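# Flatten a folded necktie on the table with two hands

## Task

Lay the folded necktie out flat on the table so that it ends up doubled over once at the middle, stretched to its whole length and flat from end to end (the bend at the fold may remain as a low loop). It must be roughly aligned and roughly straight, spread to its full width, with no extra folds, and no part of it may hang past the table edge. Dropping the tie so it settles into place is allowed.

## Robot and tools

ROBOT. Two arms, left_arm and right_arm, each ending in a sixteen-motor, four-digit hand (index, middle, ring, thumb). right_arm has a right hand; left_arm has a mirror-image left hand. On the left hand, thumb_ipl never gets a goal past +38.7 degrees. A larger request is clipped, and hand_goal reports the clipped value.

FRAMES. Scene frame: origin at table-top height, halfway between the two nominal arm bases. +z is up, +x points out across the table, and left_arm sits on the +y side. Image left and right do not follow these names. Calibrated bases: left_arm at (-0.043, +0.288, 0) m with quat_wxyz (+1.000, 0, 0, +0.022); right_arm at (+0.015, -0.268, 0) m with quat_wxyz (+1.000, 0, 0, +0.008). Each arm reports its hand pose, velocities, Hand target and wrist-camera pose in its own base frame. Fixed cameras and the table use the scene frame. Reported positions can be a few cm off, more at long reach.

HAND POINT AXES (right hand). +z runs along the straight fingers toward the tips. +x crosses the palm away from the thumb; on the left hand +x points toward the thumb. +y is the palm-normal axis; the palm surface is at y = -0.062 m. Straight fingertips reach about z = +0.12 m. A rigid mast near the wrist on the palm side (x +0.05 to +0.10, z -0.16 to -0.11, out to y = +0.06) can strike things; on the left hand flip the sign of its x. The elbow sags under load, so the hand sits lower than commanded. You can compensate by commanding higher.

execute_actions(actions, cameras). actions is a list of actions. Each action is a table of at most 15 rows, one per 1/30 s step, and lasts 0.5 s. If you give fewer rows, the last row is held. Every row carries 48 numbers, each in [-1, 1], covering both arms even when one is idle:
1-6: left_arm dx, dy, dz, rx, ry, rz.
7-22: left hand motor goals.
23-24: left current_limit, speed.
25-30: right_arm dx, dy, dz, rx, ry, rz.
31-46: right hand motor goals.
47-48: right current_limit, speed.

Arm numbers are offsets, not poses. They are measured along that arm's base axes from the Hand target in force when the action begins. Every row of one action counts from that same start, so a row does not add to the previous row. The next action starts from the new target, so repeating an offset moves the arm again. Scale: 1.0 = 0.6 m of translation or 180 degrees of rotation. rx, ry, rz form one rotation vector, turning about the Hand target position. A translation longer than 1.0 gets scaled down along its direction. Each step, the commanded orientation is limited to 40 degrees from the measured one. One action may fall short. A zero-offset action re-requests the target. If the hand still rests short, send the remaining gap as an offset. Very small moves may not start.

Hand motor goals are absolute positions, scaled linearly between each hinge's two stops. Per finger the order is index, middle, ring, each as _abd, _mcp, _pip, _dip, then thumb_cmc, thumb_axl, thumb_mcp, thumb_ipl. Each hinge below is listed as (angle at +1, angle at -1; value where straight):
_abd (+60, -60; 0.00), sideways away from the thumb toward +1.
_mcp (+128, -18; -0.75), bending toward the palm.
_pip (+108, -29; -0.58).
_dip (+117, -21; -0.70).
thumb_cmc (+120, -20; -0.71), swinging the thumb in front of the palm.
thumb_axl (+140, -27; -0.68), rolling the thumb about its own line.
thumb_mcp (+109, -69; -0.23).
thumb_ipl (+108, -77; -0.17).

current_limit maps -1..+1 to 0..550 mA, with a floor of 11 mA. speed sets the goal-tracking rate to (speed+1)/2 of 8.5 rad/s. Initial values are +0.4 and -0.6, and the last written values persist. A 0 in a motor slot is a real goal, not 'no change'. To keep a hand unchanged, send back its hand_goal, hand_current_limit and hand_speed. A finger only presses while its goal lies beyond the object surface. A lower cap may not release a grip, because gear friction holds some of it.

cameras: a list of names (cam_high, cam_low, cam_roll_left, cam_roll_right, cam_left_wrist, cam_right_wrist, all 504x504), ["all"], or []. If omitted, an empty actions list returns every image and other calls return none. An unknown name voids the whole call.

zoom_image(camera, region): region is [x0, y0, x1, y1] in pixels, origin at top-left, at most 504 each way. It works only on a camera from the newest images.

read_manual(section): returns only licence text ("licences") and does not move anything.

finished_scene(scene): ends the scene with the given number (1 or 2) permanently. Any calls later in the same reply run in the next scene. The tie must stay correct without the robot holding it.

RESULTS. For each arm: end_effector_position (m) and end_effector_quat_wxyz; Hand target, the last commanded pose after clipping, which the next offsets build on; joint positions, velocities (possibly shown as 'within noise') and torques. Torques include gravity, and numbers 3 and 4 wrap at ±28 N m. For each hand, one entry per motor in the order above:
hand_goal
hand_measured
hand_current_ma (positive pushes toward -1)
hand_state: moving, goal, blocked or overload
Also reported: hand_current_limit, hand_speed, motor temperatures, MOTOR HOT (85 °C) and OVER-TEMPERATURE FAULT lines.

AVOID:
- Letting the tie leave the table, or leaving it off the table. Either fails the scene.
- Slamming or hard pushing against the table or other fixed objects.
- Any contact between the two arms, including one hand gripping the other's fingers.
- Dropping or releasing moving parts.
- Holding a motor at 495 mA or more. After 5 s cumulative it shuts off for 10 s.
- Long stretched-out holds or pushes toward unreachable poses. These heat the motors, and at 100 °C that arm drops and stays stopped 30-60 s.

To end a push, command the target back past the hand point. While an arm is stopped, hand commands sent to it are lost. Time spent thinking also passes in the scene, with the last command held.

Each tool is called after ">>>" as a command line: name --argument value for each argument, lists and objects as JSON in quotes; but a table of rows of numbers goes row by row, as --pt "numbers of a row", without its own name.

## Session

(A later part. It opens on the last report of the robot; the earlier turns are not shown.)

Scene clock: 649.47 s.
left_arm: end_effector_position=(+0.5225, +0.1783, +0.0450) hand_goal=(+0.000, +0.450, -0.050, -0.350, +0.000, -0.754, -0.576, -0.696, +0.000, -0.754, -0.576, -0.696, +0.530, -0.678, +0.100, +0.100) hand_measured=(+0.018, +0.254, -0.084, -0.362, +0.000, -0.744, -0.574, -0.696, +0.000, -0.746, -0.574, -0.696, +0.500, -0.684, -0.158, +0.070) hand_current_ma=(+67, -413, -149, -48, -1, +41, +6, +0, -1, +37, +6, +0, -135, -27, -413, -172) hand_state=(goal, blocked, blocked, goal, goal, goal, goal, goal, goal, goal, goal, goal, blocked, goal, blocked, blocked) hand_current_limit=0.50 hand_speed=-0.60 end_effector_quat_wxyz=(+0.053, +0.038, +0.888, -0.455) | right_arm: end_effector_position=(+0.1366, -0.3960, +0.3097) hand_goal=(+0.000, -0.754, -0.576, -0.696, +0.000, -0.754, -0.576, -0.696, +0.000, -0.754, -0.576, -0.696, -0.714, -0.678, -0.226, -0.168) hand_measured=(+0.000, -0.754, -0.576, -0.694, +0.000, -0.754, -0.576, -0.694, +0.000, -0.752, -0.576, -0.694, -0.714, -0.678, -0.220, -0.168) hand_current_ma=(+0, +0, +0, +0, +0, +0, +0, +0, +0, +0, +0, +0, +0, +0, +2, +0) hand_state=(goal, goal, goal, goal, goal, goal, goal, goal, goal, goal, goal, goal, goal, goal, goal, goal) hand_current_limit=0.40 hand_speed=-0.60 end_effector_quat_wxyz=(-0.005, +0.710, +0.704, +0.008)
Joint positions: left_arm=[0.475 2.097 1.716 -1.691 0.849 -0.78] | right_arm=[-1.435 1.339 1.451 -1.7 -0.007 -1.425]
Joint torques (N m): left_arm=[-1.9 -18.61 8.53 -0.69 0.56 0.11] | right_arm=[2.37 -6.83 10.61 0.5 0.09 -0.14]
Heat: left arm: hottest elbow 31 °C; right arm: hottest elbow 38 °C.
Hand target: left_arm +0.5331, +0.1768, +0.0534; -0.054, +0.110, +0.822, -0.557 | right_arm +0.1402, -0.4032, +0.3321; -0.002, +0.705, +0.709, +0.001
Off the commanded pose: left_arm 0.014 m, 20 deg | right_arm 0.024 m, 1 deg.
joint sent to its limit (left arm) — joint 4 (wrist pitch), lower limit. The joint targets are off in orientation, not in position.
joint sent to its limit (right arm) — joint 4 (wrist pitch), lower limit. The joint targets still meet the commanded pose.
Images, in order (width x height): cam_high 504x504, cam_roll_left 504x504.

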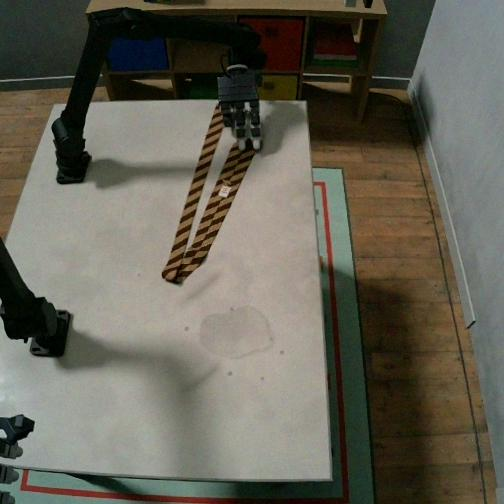

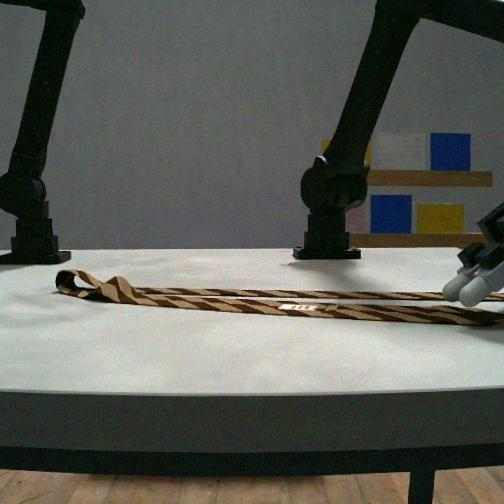

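>>> execute_actions --actions '[[[0,0,0,0,0,0,0,0.25,-0.06,-0.35,0,-0.754,-0.576,-0.696,0,-0.754,-0.576,-0.696,0.53,-0.678,-0.45,-0.3,0.4,-0.6,0,0,0,0,0,0,0,-0.754,-0.576,-0.696,0,-0.754,-0.576,-0.696,0,-0.754,-0.576,-0.696,-0.714,-0.678,-0.226,-0.168,0.4,-0.6]],[[0,0,0.02,0,0,0,0,0.1,0.05,-0.33,0,-0.754,-0.576,-0.696,0,-0.754,-0.576,-0.696,0.53,-0.678,-0.45,-0.3,0.4,-0.6,0,0,0,0,0,0,0,-0.754,-0.576,-0.696,0,-0.754,-0.576,-0.696,0,-0.754,-0.576,-0.696,-0.714,-0.678,-0.226,-0.168,0.4,-0.6]],[[0,0,0.15,0,0,0,0,-0.137,0.226,-0.261,0,-0.754,-0.576,-0.696,0,-0.754,-0.576,-0.696,0.53,-0.678,-0.45,-0.3,0.4,-0.6,0,0,0,0,0,0,0,-0.754,-0.576,-0.696,0,-0.754,-0.576,-0.696,0,-0.754,-0.576,-0.696,-0.714,-0.678,-0.226,-0.168,0.4,-0.6]],[[-0.05,-0.22,0.08,0,0,0,0,-0.137,0.226,-0.261,0,-0.754,-0.576,-0.696,0,-0.754,-0.576,-0.696,0.53,-0.678,-0.2,-0.1,0.4,-0.6,0,0,0,0,0,0,0,-0.754,-0.576,-0.696,0,-0.754,-0.576,-0.696,0,-0.754,-0.576,-0.696,-0.714,-0.678,-0.226,-0.168,0.4,-0.6]],[[-0.05,-0.22,0.0,0,0,0,0,-0.137,0.226,-0.261,0,-0.754,-0.576,-0.696,0,-0.754,-0.576,-0.696,0.53,-0.678,-0.2,-0.1,0.4,-0.6,0,0,0,0,0,0,0,-0.754,-0.576,-0.696,0,-0.754,-0.576,-0.696,0,-0.754,-0.576,-0.696,-0.714,-0.678,-0.226,-0.168,0.4,-0.6]]]' --cameras '["cam_high","cam_roll_left","cam_roll_right"]'

>>> zoom_image --camera "cam_high" --region '[150, 80, 310, 240]'

>>> zoom_image --camera "cam_high" --region '[120, 190, 260, 330]'

>>> zoom_image --camera "cam_roll_left" --region '[20, 230, 274, 340]'

Scene clock: 653.30 s.
left_arm: end_effector_position=(+0.4717, -0.0906, +0.1935) hand_goal=(+0.000, -0.138, +0.226, -0.262, +0.000, -0.754, -0.576, -0.696, +0.000, -0.754, -0.576, -0.696, +0.530, -0.678, -0.200, -0.100) hand_measured=(+0.002, -0.136, +0.222, -0.264, +0.000, -0.738, -0.574, -0.696, +0.000, -0.742, -0.574, -0.696, +0.530, -0.680, -0.200, -0.102) hand_current_ma=(+4, +7, -13, -11, +0, +66, +8, +0, +0, +56, +8, +0, +1, -7, +3, -6) hand_state=(goal, goal, goal, goal, goal, goal, goal, goal, goal, goal, goal, goal, goal, goal, goal, goal) hand_current_limit=0.40 hand_speed=-0.60 end_effector_quat_wxyz=(-0.005, +0.082, +0.843, -0.532) | right_arm: end_effector_position=(+0.1366, -0.3960, +0.3097) hand_goal=(+0.000, -0.754, -0.576, -0.696, +0.000, -0.754, -0.576, -0.696, +0.000, -0.754, -0.576, -0.696, -0.714, -0.678, -0.226, -0.168) hand_measured=(+0.000, -0.754, -0.576, -0.694, +0.000, -0.754, -0.576, -0.694, +0.000, -0.752, -0.576, -0.694, -0.714, -0.678, -0.220, -0.168) hand_current_ma=(+0, +0, +0, +0, +0, +0, +0, +0, +0, +0, +0, +0, +0, +0, +2, +0) hand_state=(goal, goal, goal, goal, goal, goal, goal, goal, goal, goal, goal, goal, goal, goal, goal, goal) hand_current_limit=0.40 hand_speed=-0.60 end_effector_quat_wxyz=(-0.005, +0.710, +0.704, +0.008)
Joint positions: left_arm=[0.053 1.73 1.528 -1.688 1.097 -1.128] | right_arm=[-1.435 1.339 1.451 -1.7 -0.007 -1.425]
Joint torques (N m): left_arm=[-0.97 -15.33 8.49 -0.49 0.86 -0.14] | right_arm=[1.9 -7.3 10.33 0.43 0.05 -0.15]
Heat: left arm: hottest elbow 31 °C; right arm: hottest elbow 38 °C.
Hand target: left_arm +0.4731, -0.0872, +0.2034; -0.054, +0.110, +0.822, -0.557 | right_arm +0.1402, -0.4032, +0.3321; -0.002, +0.705, +0.709, +0.001
Off the commanded pose: left_arm 0.011 m, 7 deg | right_arm 0.024 m, 1 deg.
joint sent to its limit (left arm) — joint 4 (wrist pitch), lower limit. The joint targets are off in orientation, not in position.
joint sent to its limit (right arm) — joint 4 (wrist pitch), lower limit. The joint targets still meet the commanded pose.
Images, in order (width x height): cam_high 504x504, cam_roll_left 504x504, cam_roll_right 504x504.

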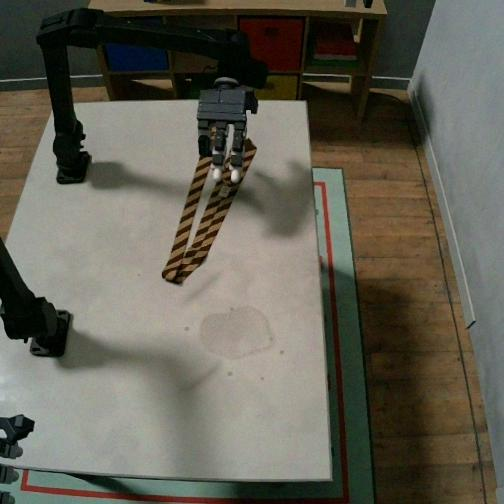

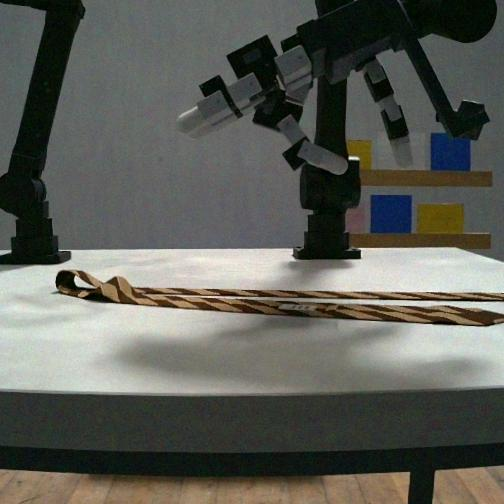

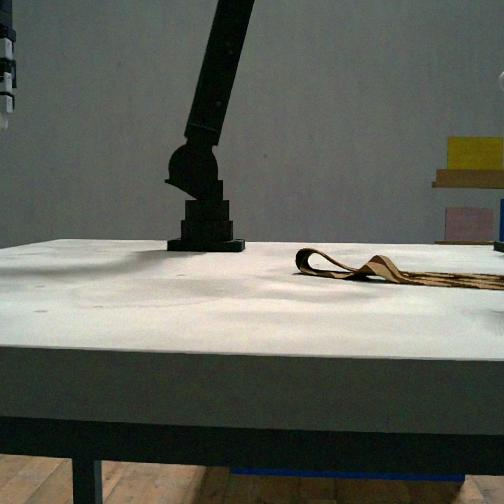

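Scaled by 3.150 from the camera's 504x504 image, which has a finer 720x720 frame.

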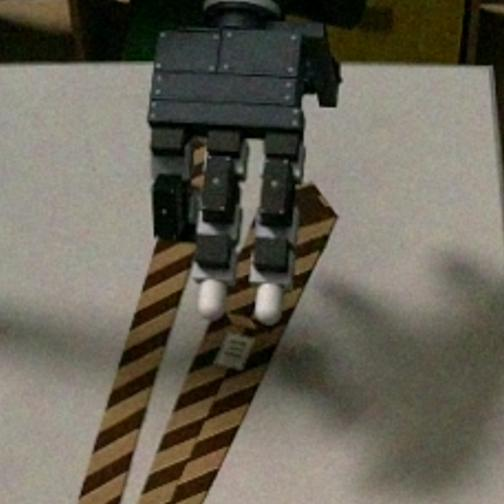

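Scaled by 3.600 from the camera's 504x504 image, which has a finer 720x720 frame.

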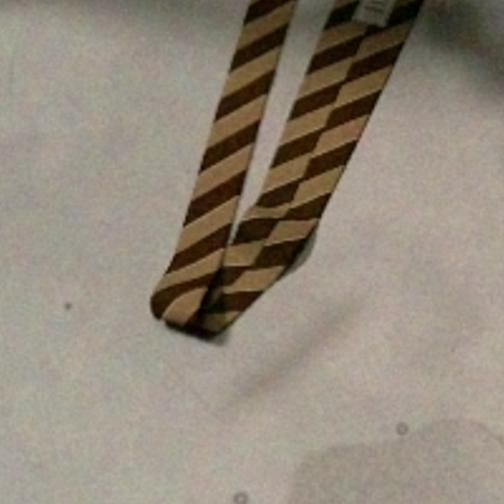

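Scaled by 1.984 from the camera's 504x504 image, which has a finer 720x720 frame.

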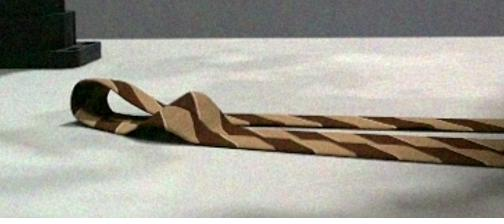

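>>> execute_actions --actions '[[[-0.25,-0.1,0.05,0,0,0,0,-0.137,0.226,-0.261,0,-0.754,-0.576,-0.696,0,-0.754,-0.576,-0.696,0.53,-0.678,-0.2,-0.1,0.4,-0.6,0,0,0,0,0,0,0,-0.754,-0.576,-0.696,0,-0.754,-0.576,-0.696,0,-0.754,-0.576,-0.696,-0.714,-0.678,-0.226,-0.168,0.4,-0.6]]]' --cameras '["cam_high","cam_low"]'

>>> zoom_image --camera "cam_high" --region '[150, 80, 310, 240]'

>>> zoom_image --camera "cam_low" --region '[160, 190, 320, 300]'

Scene clock: 654.50 s.
left_arm: end_effector_position=(+0.3150, -0.1516, +0.2240) hand_goal=(+0.000, -0.138, +0.226, -0.262, +0.000, -0.754, -0.576, -0.696, +0.000, -0.754, -0.576, -0.696, +0.530, -0.678, -0.200, -0.100) hand_measured=(+0.002, -0.136, +0.224, -0.264, +0.000, -0.740, -0.574, -0.696, +0.000, -0.742, -0.574, -0.696, +0.530, -0.680, -0.200, -0.102) hand_current_ma=(+3, +11, -10, -11, +2, +63, +8, +0, +3, +48, +8, +0, -3, -7, +3, -5) hand_state=(goal, goal, goal, goal, goal, goal, goal, goal, goal, goal, goal, goal, goal, goal, goal, goal) hand_current_limit=0.40 hand_speed=-0.60 end_effector_quat_wxyz=(-0.055, +0.106, +0.826, -0.552) | right_arm: end_effector_position=(+0.1366, -0.3960, +0.3097) hand_goal=(+0.000, -0.754, -0.576, -0.696, +0.000, -0.754, -0.576, -0.696, +0.000, -0.754, -0.576, -0.696, -0.714, -0.678, -0.226, -0.168) hand_measured=(+0.000, -0.754, -0.576, -0.694, +0.000, -0.754, -0.576, -0.694, +0.000, -0.752, -0.576, -0.694, -0.714, -0.678, -0.220, -0.168) hand_current_ma=(+0, +0, +0, +0, +0, +0, +0, +0, +0, +0, +0, +0, +0, +0, +2, +0) hand_state=(goal, goal, goal, goal, goal, goal, goal, goal, goal, goal, goal, goal, goal, goal, goal, goal) hand_current_limit=0.40 hand_speed=-0.60 end_effector_quat_wxyz=(-0.005, +0.710, +0.704, +0.008)
Joint positions: left_arm=[-0.087 1.373 1.174 -1.695 1.152 -1.192] | right_arm=[-1.435 1.339 1.451 -1.7 -0.007 -1.425]
Joint torques (N m): left_arm=[-0.03 -9.17 9.4 -0.25 0.87 -0.14] | right_arm=[1.67 -7.53 10.52 0.34 0.1 -0.18]
Heat: left arm: hottest elbow 32 °C; right arm: hottest elbow 38 °C.
Hand target: left_arm +0.3231, -0.1473, +0.2333; -0.054, +0.110, +0.822, -0.557 | right_arm +0.1402, -0.4032, +0.3321; -0.002, +0.705, +0.709, +0.001
Off the commanded pose: left_arm 0.013 m, 1 deg | right_arm 0.024 m, 1 deg.
joint sent to its limit (left arm) — joint 4 (wrist pitch), lower limit. The joint targets still meet the commanded pose.
joint sent to its limit (right arm) — joint 4 (wrist pitch), lower limit. The joint targets still meet the commanded pose.
Images, in order (width x height): cam_high 504x504, cam_low 504x504.

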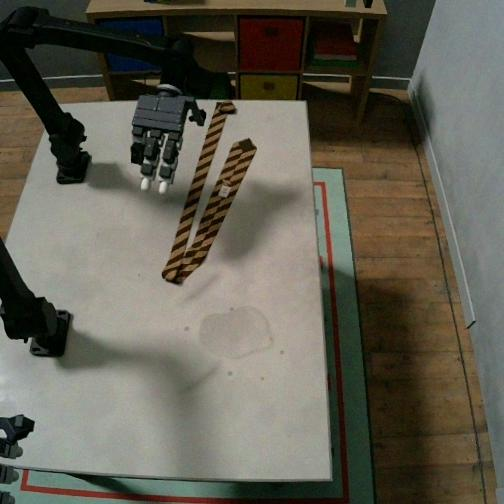

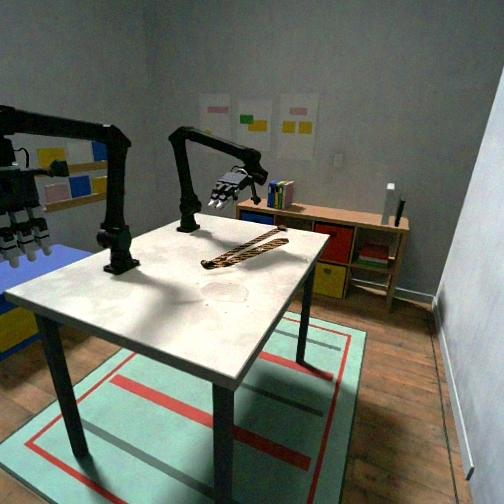

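Scaled by 3.150 from the camera's 504x504 image, which has a finer 720x720 frame.

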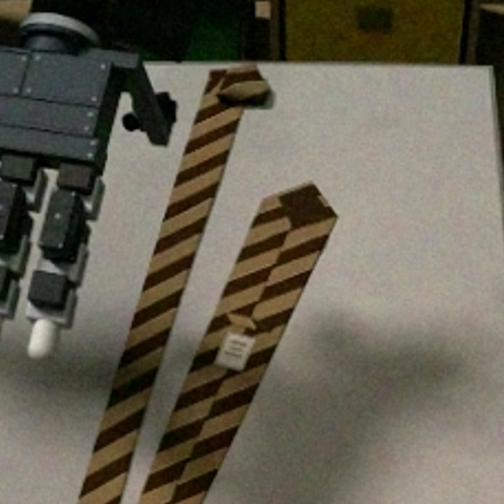

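Scaled by 3.150 from the camera's 504x504 image, which has a finer 720x720 frame.

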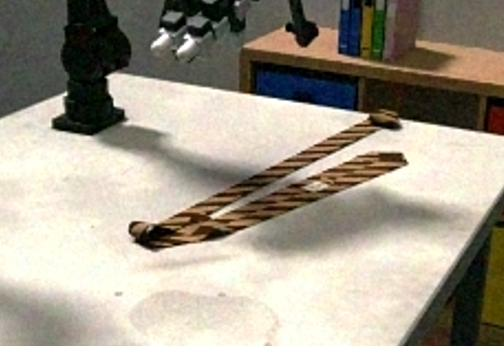

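>>> execute_actions --actions '[[[0.04,-0.175,-0.05,0,0,0,0,-0.137,0.226,-0.261,0,-0.754,-0.576,-0.696,0,-0.754,-0.576,-0.696,0.53,-0.678,-0.2,-0.1,0.4,-0.6,0,0,0,0,0,0,0,-0.754,-0.576,-0.696,0,-0.754,-0.576,-0.696,0,-0.754,-0.576,-0.696,-0.714,-0.678,-0.226,-0.168,0.4,-0.6]],[[0.04,-0.175,-0.2,0,0,0,0,-0.137,0.226,-0.261,0,-0.754,-0.576,-0.696,0,-0.754,-0.576,-0.696,0.53,-0.678,-0.2,-0.1,0.4,-0.6,0,0,0,0,0,0,0,-0.754,-0.576,-0.696,0,-0.754,-0.576,-0.696,0,-0.754,-0.576,-0.696,-0.714,-0.678,-0.226,-0.168,0.4,-0.6]]]' --cameras '["cam_high","cam_roll_left","cam_left_wrist"]'

>>> zoom_image --camera "cam_left_wrist" --region '[0, 0, 200, 200]'

>>> zoom_image --camera "cam_high" --region '[120, 140, 280, 300]'

Scene clock: 657.40 s.
left_arm: end_effector_position=(+0.3562, -0.3549, +0.0712) hand_goal=(+0.000, -0.138, +0.226, -0.262, +0.000, -0.754, -0.576, -0.696, +0.000, -0.754, -0.576, -0.696, +0.530, -0.678, -0.200, -0.100) hand_measured=(-0.002, -0.134, +0.224, -0.264, -0.002, -0.742, -0.574, -0.696, -0.002, -0.744, -0.574, -0.696, +0.530, -0.680, -0.200, -0.102) hand_current_ma=(-3, +16, -5, -10, -4, +50, +9, +0, -5, +41, +9, +0, +2, -7, +3, -5) hand_state=(goal, goal, goal, goal, goal, goal, goal, goal, goal, goal, goal, goal, goal, goal, goal, goal) hand_current_limit=0.40 hand_speed=-0.60 end_effector_quat_wxyz=(-0.083, +0.130, +0.823, -0.546) | right_arm: end_effector_position=(+0.1366, -0.3960, +0.3097) hand_goal=(+0.000, -0.754, -0.576, -0.696, +0.000, -0.754, -0.576, -0.696, +0.000, -0.754, -0.576, -0.696, -0.714, -0.678, -0.226, -0.168) hand_measured=(+0.000, -0.754, -0.576, -0.694, +0.000, -0.754, -0.576, -0.694, +0.000, -0.752, -0.576, -0.694, -0.714, -0.678, -0.220, -0.168) hand_current_ma=(+0, +0, +0, +0, +0, +0, +0, +0, +0, +0, +0, +0, +0, +0, +2, +0) hand_state=(goal, goal, goal, goal, goal, goal, goal, goal, goal, goal, goal, goal, goal, goal, goal, goal) hand_current_limit=0.40 hand_speed=-0.60 end_effector_quat_wxyz=(-0.005, +0.710, +0.704, +0.008)
Joint positions: left_arm=[-0.524 1.684 1.083 -0.501 1.119 -2.078] | right_arm=[-1.435 1.339 1.451 -1.7 -0.007 -1.425]
Joint torques (N m): left_arm=[-0.26 -13.98 8.94 1.17 0.87 -0.15] | right_arm=[1.67 -7.41 10.71 0.44 0.07 -0.11]
Heat: left arm: hottest elbow 32 °C; right arm: hottest elbow 38 °C.
Hand target: left_arm +0.3711, -0.3571, +0.0832; -0.054, +0.110, +0.822, -0.557 | right_arm +0.1402, -0.4032, +0.3321; -0.002, +0.705, +0.709, +0.001
Off the commanded pose: left_arm 0.019 m, 4 deg | right_arm 0.024 m, 1 deg.
joint sent to its limit (left arm) — joint 6 (wrist roll), lower limit. The joint targets are off in orientation, not in position.
joint sent to its limit (right arm) — joint 4 (wrist pitch), lower limit. The joint targets still meet the commanded pose.
Images, in order (width x height): cam_high 504x504, cam_roll_left 504x504, cam_left_wrist 504x504.

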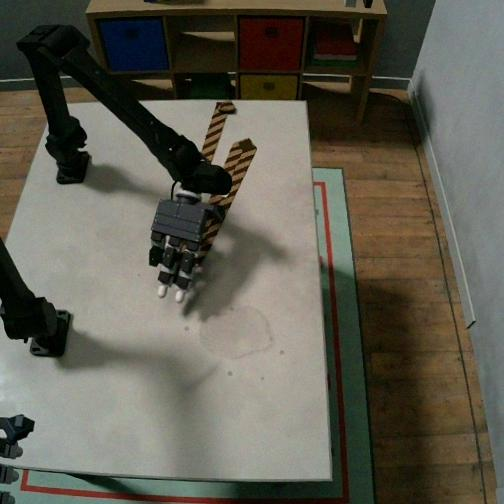

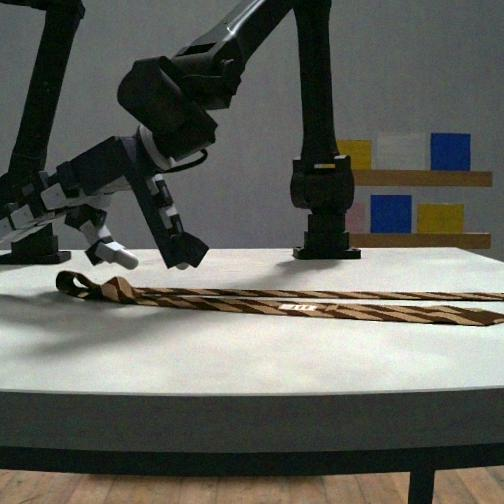

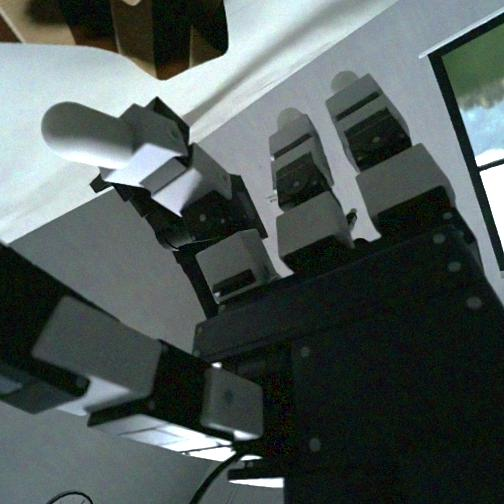

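Scaled by 2.520 from the camera's 504x504 image, which has a finer 720x720 frame.

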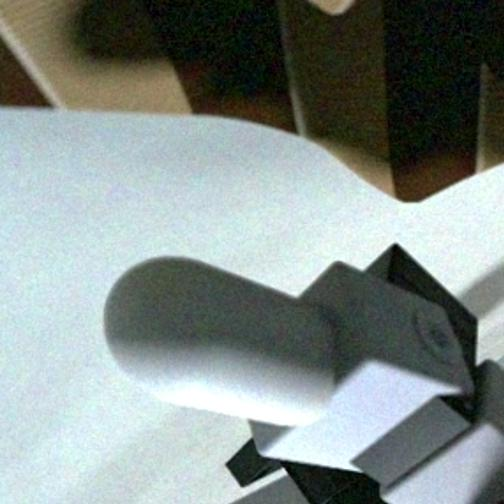

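Scaled by 3.150 from the camera's 504x504 image, which has a finer 720x720 frame.

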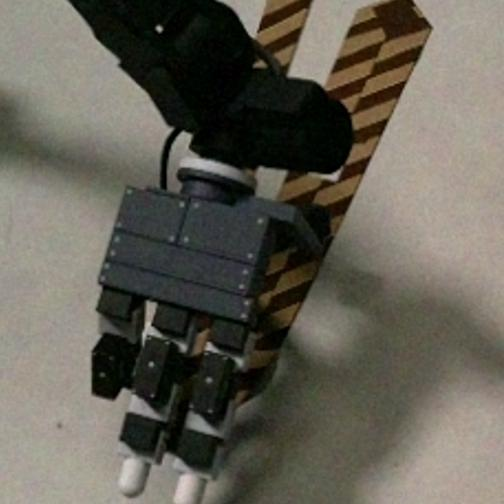

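>>> execute_actions --actions '[[[0.045,0.0,-0.035,0,0,0,0,-0.137,0.226,-0.261,0,-0.754,-0.576,-0.696,0,-0.754,-0.576,-0.696,0.53,-0.678,-0.2,-0.1,0.4,-0.6,0,0,0,0,0,0,0,-0.754,-0.576,-0.696,0,-0.754,-0.576,-0.696,0,-0.754,-0.576,-0.696,-0.714,-0.678,-0.226,-0.168,0.4,-0.6]]]' --cameras '["cam_high","cam_roll_left","cam_left_wrist","cam_roll_right"]'

>>> zoom_image --camera "cam_left_wrist" --region '[0, 0, 200, 200]'

>>> zoom_image --camera "cam_roll_right" --region '[270, 190, 504, 320]'

Scene clock: 658.83 s.
left_arm: end_effector_position=(+0.3748, -0.3506, +0.0454) hand_goal=(+0.000, -0.138, +0.226, -0.262, +0.000, -0.754, -0.576, -0.696, +0.000, -0.754, -0.576, -0.696, +0.530, -0.678, -0.200, -0.100) hand_measured=(+0.000, -0.132, +0.238, -0.254, -0.002, -0.742, -0.574, -0.696, -0.002, -0.744, -0.574, -0.696, +0.530, -0.680, -0.200, -0.102) hand_current_ma=(-2, +24, +51, +31, -4, +51, +9, +0, -4, +43, +9, +0, +2, -7, +3, -5) hand_state=(goal, goal, goal, goal, goal, goal, goal, goal, goal, goal, goal, goal, goal, goal, goal, goal) hand_current_limit=0.40 hand_speed=-0.60 end_effector_quat_wxyz=(-0.086, +0.111, +0.826, -0.546) | right_arm: end_effector_position=(+0.1366, -0.3960, +0.3097) hand_goal=(+0.000, -0.754, -0.576, -0.696, +0.000, -0.754, -0.576, -0.696, +0.000, -0.754, -0.576, -0.696, -0.714, -0.678, -0.226, -0.168) hand_measured=(+0.000, -0.754, -0.576, -0.694, +0.000, -0.754, -0.576, -0.694, +0.000, -0.752, -0.576, -0.694, -0.714, -0.678, -0.220, -0.168) hand_current_ma=(+0, +0, +0, +0, +0, +0, +0, +0, +0, +0, +0, +0, +0, +0, +2, +0) hand_state=(goal, goal, goal, goal, goal, goal, goal, goal, goal, goal, goal, goal, goal, goal, goal, goal) hand_current_limit=0.40 hand_speed=-0.60 end_effector_quat_wxyz=(-0.005, +0.710, +0.704, +0.008)
Joint positions: left_arm=[-0.496 1.759 1.104 -0.464 1.124 -2.086] | right_arm=[-1.435 1.339 1.451 -1.7 -0.007 -1.425]
Joint torques (N m): left_arm=[-0.38 -14.74 10.22 1.16 0.75 -0.1] | right_arm=[1.73 -7.24 10.48 0.61 0.04 -0.11]
Heat: left arm: hottest elbow 32 °C; right arm: hottest elbow 38 °C.
Hand target: left_arm +0.3980, -0.3573, +0.0623; -0.054, +0.110, +0.822, -0.557 | right_arm +0.1402, -0.4032, +0.3321; -0.002, +0.705, +0.709, +0.001
Off the commanded pose: left_arm 0.029 m, 4 deg | right_arm 0.024 m, 1 deg.
joint sent to its limit (left arm) — joint 6 (wrist roll), lower limit. The joint targets still meet the commanded pose.
joint sent to its limit (right arm) — joint 4 (wrist pitch), lower limit. The joint targets still meet the commanded pose.
Images, in order (width x height): cam_high 504x504, cam_roll_left 504x504, cam_roll_right 504x504, cam_left_wrist 504x504.

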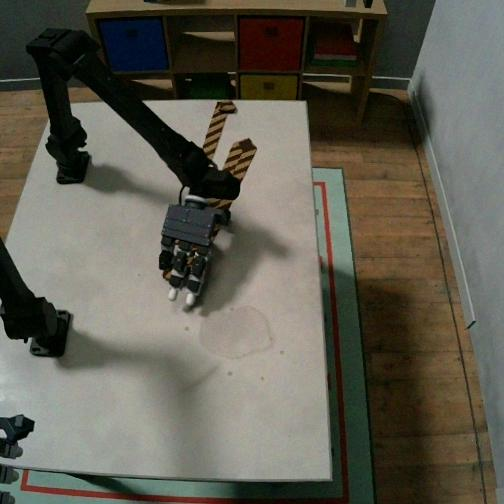

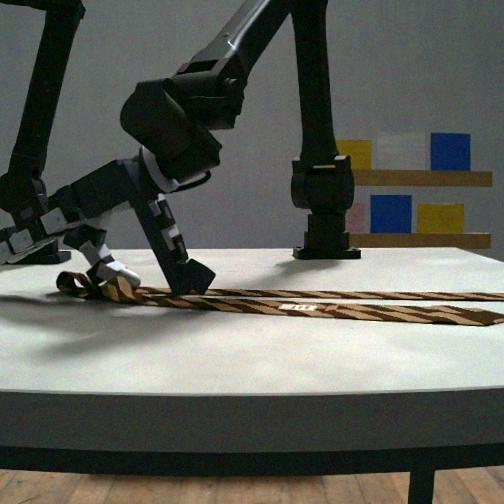

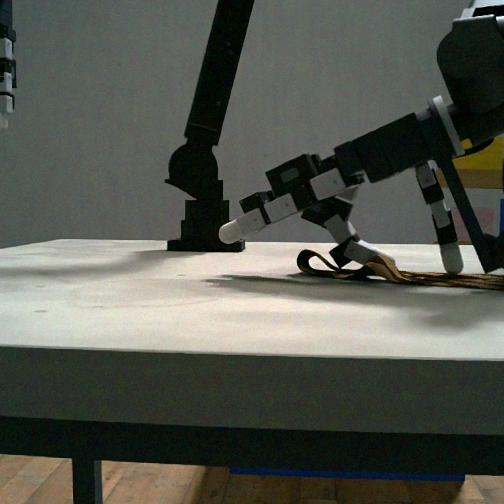

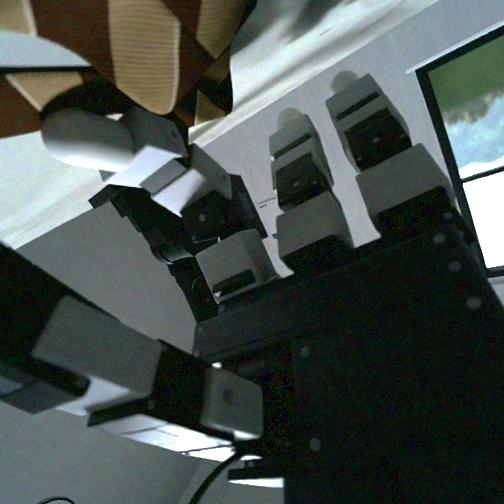

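Scaled by 2.520 from the camera's 504x504 image, which has a finer 720x720 frame.

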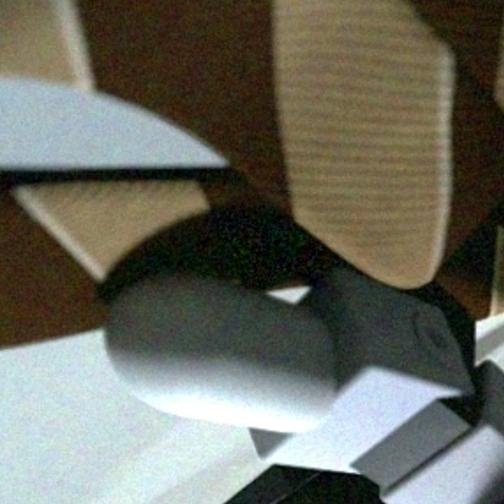

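Scaled by 2.154 from the camera's 504x504 image, which has a finer 720x720 frame.

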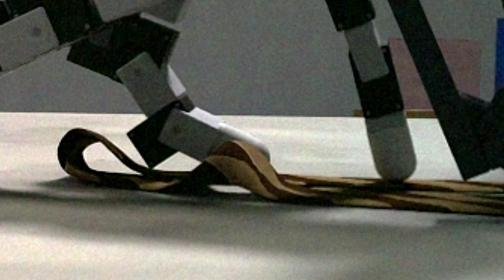

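>>> execute_actions --actions '[[[0,0,-0.01,0,0,0,0,0,0.12,-0.3,0,-0.754,-0.576,-0.696,0,-0.754,-0.576,-0.696,0.53,-0.678,0.05,0.05,0.4,-0.6,0,0,0,0,0,0,0,-0.754,-0.576,-0.696,0,-0.754,-0.576,-0.696,0,-0.754,-0.576,-0.696,-0.714,-0.678,-0.226,-0.168,0.4,-0.6]],[[0,0,-0.02,0,0,0,0,0.25,-0.06,-0.38,0,-0.754,-0.576,-0.696,0,-0.754,-0.576,-0.696,0.53,-0.678,0.1,0.1,0.4,-0.6,0,0,0,0,0,0,0,-0.754,-0.576,-0.696,0,-0.754,-0.576,-0.696,0,-0.754,-0.576,-0.696,-0.714,-0.678,-0.226,-0.168,0.4,-0.6]],[[0,0,0,0,0,0,0,0.45,-0.05,-0.35,0,-0.754,-0.576,-0.696,0,-0.754,-0.576,-0.696,0.53,-0.678,0.1,0.1,0.5,-0.6,0,0,0,0,0,0,0,-0.754,-0.576,-0.696,0,-0.754,-0.576,-0.696,0,-0.754,-0.576,-0.696,-0.714,-0.678,-0.226,-0.168,0.4,-0.6]],[[0.0,0.0,0.06,0,0,0,0,0.45,-0.05,-0.35,0,-0.754,-0.576,-0.696,0,-0.754,-0.576,-0.696,0.53,-0.678,0.1,0.1,0.5,-0.6,0,0,0,0,0,0,0,-0.754,-0.576,-0.696,0,-0.754,-0.576,-0.696,0,-0.754,-0.576,-0.696,-0.714,-0.678,-0.226,-0.168,0.4,-0.6]]]' --cameras '["cam_high","cam_roll_left","cam_roll_right"]'

>>> zoom_image --camera "cam_roll_right" --region '[270, 190, 504, 320]'

Scene clock: 661.70 s.
left_arm: end_effector_position=(+0.3784, -0.3520, +0.0596) hand_goal=(+0.000, +0.450, -0.050, -0.350, +0.000, -0.754, -0.576, -0.696, +0.000, -0.754, -0.576, -0.696, +0.530, -0.678, +0.100, +0.100) hand_measured=(-0.008, +0.138, -0.070, -0.354, -0.002, -0.742, -0.574, -0.696, -0.002, -0.744, -0.574, -0.696, +0.534, -0.678, -0.036, +0.076) hand_current_ma=(-24, -413, -87, -17, -4, +52, +9, +0, -4, +44, +9, +0, +14, -4, -412, -138) hand_state=(goal, blocked, blocked, goal, goal, goal, goal, goal, goal, goal, goal, goal, goal, goal, blocked, blocked) hand_current_limit=0.50 hand_speed=-0.60 end_effector_quat_wxyz=(-0.082, +0.113, +0.826, -0.547) | right_arm: end_effector_position=(+0.1366, -0.3960, +0.3097) hand_goal=(+0.000, -0.754, -0.576, -0.696, +0.000, -0.754, -0.576, -0.696, +0.000, -0.754, -0.576, -0.696, -0.714, -0.678, -0.226, -0.168) hand_measured=(+0.000, -0.754, -0.576, -0.694, +0.000, -0.754, -0.576, -0.694, +0.000, -0.752, -0.576, -0.694, -0.714, -0.678, -0.220, -0.168) hand_current_ma=(+0, +0, +0, +0, +0, +0, +0, +0, +0, +0, +0, +0, +0, +0, +2, +0) hand_state=(goal, goal, goal, goal, goal, goal, goal, goal, goal, goal, goal, goal, goal, goal, goal, goal) hand_current_limit=0.40 hand_speed=-0.60 end_effector_quat_wxyz=(-0.005, +0.710, +0.704, +0.008)
Joint positions: left_arm=[-0.496 1.739 1.122 -0.491 1.122 -2.089] | right_arm=[-1.435 1.339 1.451 -1.7 -0.007 -1.425]
Joint torques (N m): left_arm=[-0.32 -15.21 10.44 0.54 0.84 -0.07] | right_arm=[1.61 -7.65 10.52 0.66 0.07 -0.2]
Heat: left arm: hottest elbow 32 °C; right arm: hottest elbow 38 °C.
Hand target: left_arm +0.3982, -0.3572, +0.0803; -0.054, +0.110, +0.822, -0.557 | right_arm +0.1402, -0.4032, +0.3321; -0.002, +0.705, +0.709, +0.001
Off the commanded pose: left_arm 0.029 m, 3 deg | right_arm 0.024 m, 1 deg.
joint sent to its limit (left arm) — joint 6 (wrist roll), lower limit. The joint targets still meet the commanded pose.
joint sent to its limit (right arm) — joint 4 (wrist pitch), lower limit. The joint targets still meet the commanded pose.
Images, in order (width x height): cam_high 504x504, cam_roll_left 504x504, cam_roll_right 504x504.

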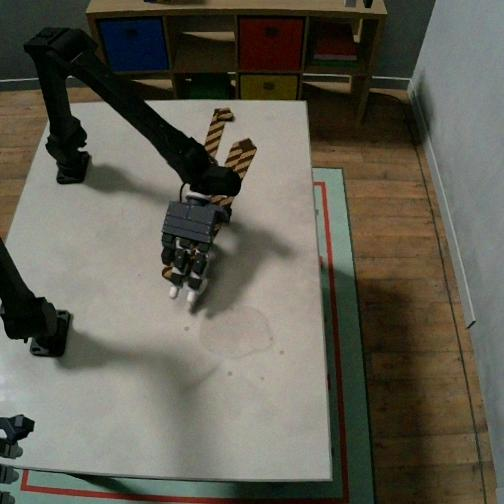

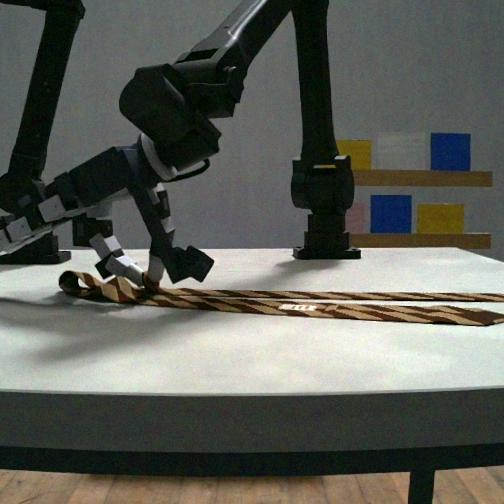

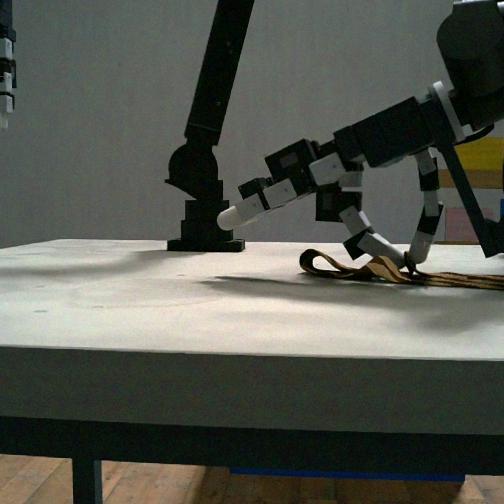

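Scaled by 2.154 from the camera's 504x504 image, which has a finer 720x720 frame.

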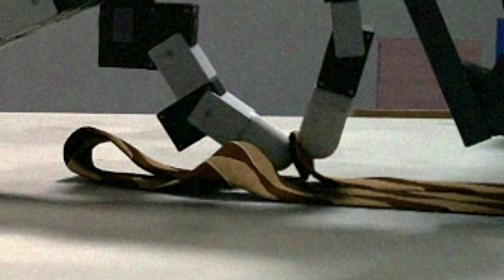

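>>> execute_actions --actions '[[[-0.02,-0.06,0.06,0,0,0,0,0.45,-0.05,-0.35,0,-0.754,-0.576,-0.696,0,-0.754,-0.576,-0.696,0.53,-0.678,0.1,0.1,0.5,-0.6,0,0,0,0,0,0,0,-0.754,-0.576,-0.696,0,-0.754,-0.576,-0.696,0,-0.754,-0.576,-0.696,-0.714,-0.678,-0.226,-0.168,0.4,-0.6]],[[-0.05,-0.19,0.0,0,0,0,0,0.45,-0.05,-0.35,0,-0.754,-0.576,-0.696,0,-0.754,-0.576,-0.696,0.53,-0.678,0.1,0.1,0.5,-0.6,0,0,0,0,0,0,0,-0.754,-0.576,-0.696,0,-0.754,-0.576,-0.696,0,-0.754,-0.576,-0.696,-0.714,-0.678,-0.226,-0.168,0.4,-0.6]]]' --cameras '["cam_high","cam_roll_left","cam_roll_right"]'

Scene clock: 663.73 s.
left_arm: end_effector_position=(+0.3439, -0.4970, +0.0990) hand_goal=(+0.000, +0.450, -0.050, -0.350, +0.000, -0.754, -0.576, -0.696, +0.000, -0.754, -0.576, -0.696, +0.530, -0.678, +0.100, +0.100) hand_measured=(-0.004, +0.140, -0.072, -0.356, -0.002, -0.740, -0.574, -0.696, -0.002, -0.742, -0.574, -0.696, +0.534, -0.678, -0.034, +0.076) hand_current_ma=(-16, -412, -96, -21, -4, +57, +9, +0, -4, +51, +9, +0, +18, -4, -413, -138) hand_state=(goal, blocked, blocked, goal, goal, goal, goal, goal, goal, goal, goal, goal, goal, goal, blocked, blocked) hand_current_limit=0.50 hand_speed=-0.60 end_effector_quat_wxyz=(-0.121, +0.225, +0.820, -0.513) | right_arm: end_effector_position=(+0.1366, -0.3960, +0.3097) hand_goal=(+0.000, -0.754, -0.576, -0.696, +0.000, -0.754, -0.576, -0.696, +0.000, -0.754, -0.576, -0.696, -0.714, -0.678, -0.226, -0.168) hand_measured=(+0.000, -0.754, -0.576, -0.694, +0.000, -0.754, -0.576, -0.694, +0.000, -0.752, -0.576, -0.694, -0.714, -0.678, -0.220, -0.168) hand_current_ma=(+0, +0, +0, +0, +0, +0, +0, +0, +0, +0, +0, +0, +0, +0, +2, +0) hand_state=(goal, goal, goal, goal, goal, goal, goal, goal, goal, goal, goal, goal, goal, goal, goal, goal) hand_current_limit=0.40 hand_speed=-0.60 end_effector_quat_wxyz=(-0.005, +0.710, +0.704, +0.008)
Joint positions: left_arm=[-0.768 1.864 1.446 -0.662 1.042 -2.089] | right_arm=[-1.435 1.339 1.451 -1.7 -0.007 -1.425]
Joint torques (N m): left_arm=[-0.56 -17.08 11.32 0.61 0.81 -0.06] | right_arm=[0.97 -7.77 10.62 0.39 0.06 -0.11]
Heat: left arm: hottest elbow 32 °C; right arm: hottest elbow 38 °C.
Hand target: left_arm +0.3562, -0.5072, +0.1164; -0.054, +0.110, +0.822, -0.557 | right_arm +0.1402, -0.4032, +0.3321; -0.002, +0.705, +0.709, +0.001
Off the commanded pose: left_arm 0.024 m, 16 deg | right_arm 0.024 m, 1 deg.
joint sent to its limit (left arm) — joint 6 (wrist roll), lower limit. The joint targets are off in orientation, not in position.
joint sent to its limit (right arm) — joint 4 (wrist pitch), lower limit. The joint targets still meet the commanded pose.
Images, in order (width x height): cam_high 504x504, cam_roll_left 504x504, cam_roll_right 504x504.

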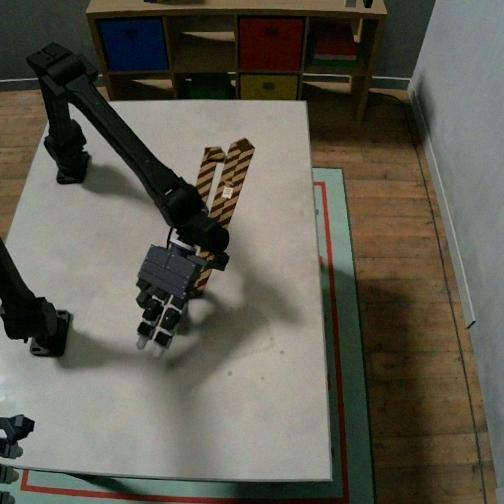

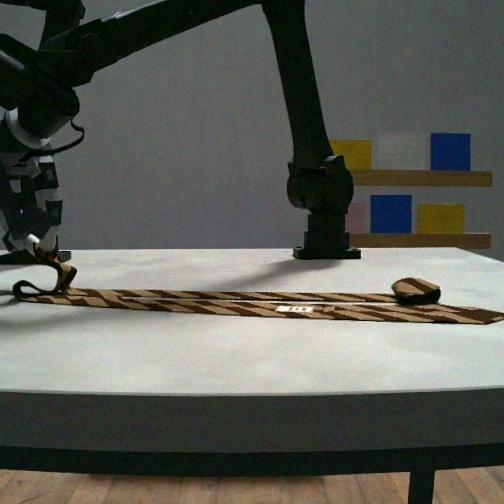

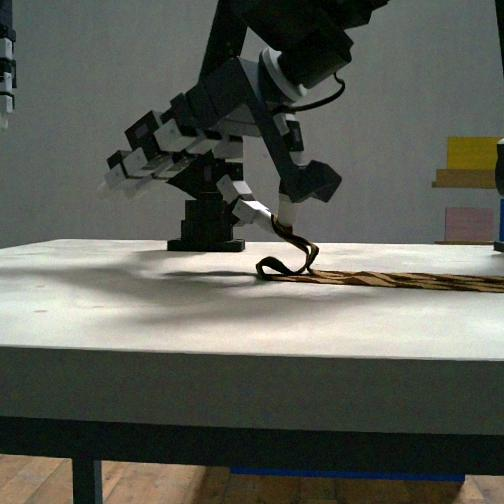

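>>> execute_actions --actions '[[[-0.03,-0.11,0.0,0,0,0,0,0.45,-0.05,-0.35,0,-0.754,-0.576,-0.696,0,-0.754,-0.576,-0.696,0.53,-0.678,0.1,0.1,0.5,-0.6,0,0,0,0,0,0,0,-0.754,-0.576,-0.696,0,-0.754,-0.576,-0.696,0,-0.754,-0.576,-0.696,-0.714,-0.678,-0.226,-0.168,0.4,-0.6]],[[-0.03,-0.11,0.0,0,0,0,0,0.45,-0.05,-0.35,0,-0.754,-0.576,-0.696,0,-0.754,-0.576,-0.696,0.53,-0.678,0.1,0.1,0.5,-0.6,0,0,0,0,0,0,0,-0.754,-0.576,-0.696,0,-0.754,-0.576,-0.696,0,-0.754,-0.576,-0.696,-0.714,-0.678,-0.226,-0.168,0.4,-0.6]]]' --cameras '["cam_high","cam_roll_left","cam_roll_right"]'

>>> zoom_image --camera "cam_high" --region '[130, 120, 290, 280]'

>>> zoom_image --camera "cam_roll_right" --region '[150, 180, 404, 320]'

Scene clock: 665.37 s.
left_arm: end_effector_position=(+0.3058, -0.6254, +0.0927) hand_goal=(+0.000, +0.450, -0.050, -0.350, +0.000, -0.754, -0.576, -0.696, +0.000, -0.754, -0.576, -0.696, +0.530, -0.678, +0.100, +0.100) hand_measured=(-0.004, +0.140, -0.072, -0.356, -0.002, -0.740, -0.574, -0.696, -0.002, -0.742, -0.574, -0.696, +0.534, -0.678, -0.034, +0.076) hand_current_ma=(-16, -413, -96, -21, -5, +57, +9, +0, -5, +51, +9, +0, +17, -3, -413, -138) hand_state=(goal, blocked, blocked, goal, goal, goal, goal, goal, goal, goal, goal, goal, goal, goal, blocked, blocked) hand_current_limit=0.50 hand_speed=-0.60 end_effector_quat_wxyz=(-0.140, +0.302, +0.809, -0.484) | right_arm: end_effector_position=(+0.1366, -0.3960, +0.3097) hand_goal=(+0.000, -0.754, -0.576, -0.696, +0.000, -0.754, -0.576, -0.696, +0.000, -0.754, -0.576, -0.696, -0.714, -0.678, -0.226, -0.168) hand_measured=(+0.000, -0.754, -0.576, -0.694, +0.000, -0.754, -0.576, -0.694, +0.000, -0.752, -0.576, -0.694, -0.714, -0.678, -0.220, -0.168) hand_current_ma=(+0, +0, +0, +0, +0, +0, +0, +0, +0, +0, +0, +0, +0, +0, +2, +0) hand_state=(goal, goal, goal, goal, goal, goal, goal, goal, goal, goal, goal, goal, goal, goal, goal, goal) hand_current_limit=0.40 hand_speed=-0.60 end_effector_quat_wxyz=(-0.005, +0.710, +0.704, +0.008)
Joint positions: left_arm=[-0.959 2.084 1.794 -0.774 0.972 -2.089] | right_arm=[-1.435 1.339 1.451 -1.7 -0.007 -1.425]
Joint torques (N m): left_arm=[-0.38 -19.9 13 0.68 0.83 -0.06] | right_arm=[2.02 -7.65 10.54 0.38 0.02 -0.12]
Heat: left arm: hottest elbow 32 °C; right arm: hottest elbow 38 °C.
Hand target: left_arm +0.3201, -0.6393, +0.1163; -0.054, +0.110, +0.822, -0.557 | right_arm +0.1402, -0.4032, +0.3321; -0.002, +0.705, +0.709, +0.001
Off the commanded pose: left_arm 0.031 m, 26 deg | right_arm 0.024 m, 1 deg.
joint sent to its limit (left arm) — joint 6 (wrist roll), lower limit. The joint targets are off in orientation, not in position.
joint sent to its limit (right arm) — joint 4 (wrist pitch), lower limit. The joint targets still meet the commanded pose.
Images, in order (width x height): cam_high 504x504, cam_roll_left 504x504, cam_roll_right 504x504.

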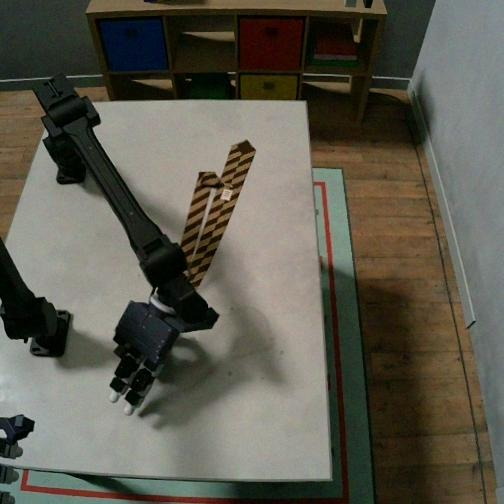

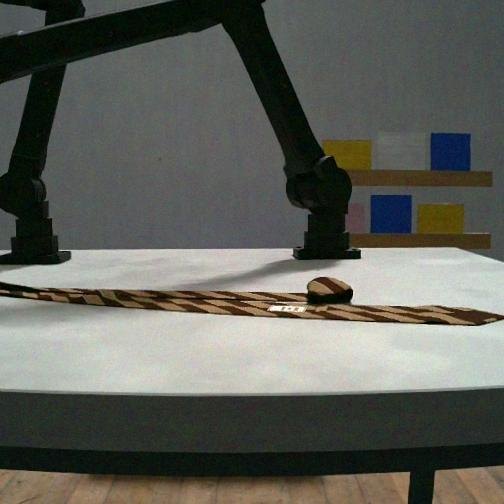

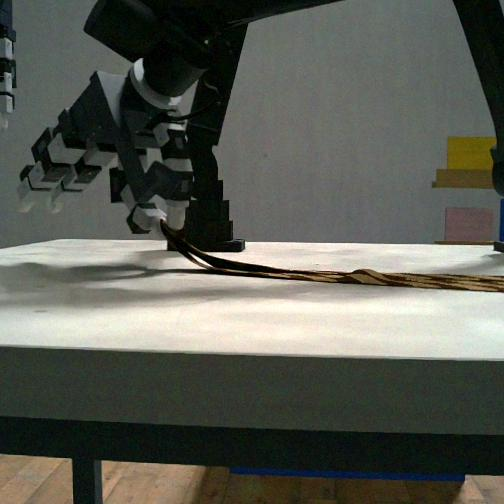

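Scaled by 3.150 from the camera's 504x504 image, which has a finer 720x720 frame.

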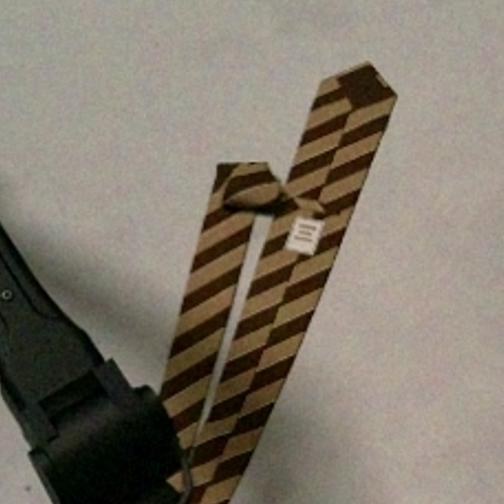

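Scaled by 1.984 from the camera's 504x504 image, which has a finer 720x720 frame.

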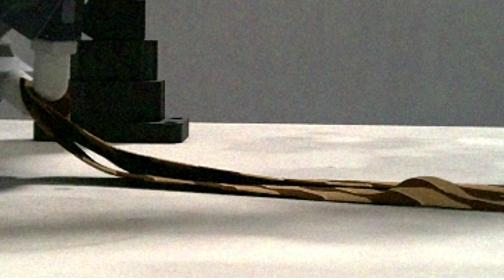

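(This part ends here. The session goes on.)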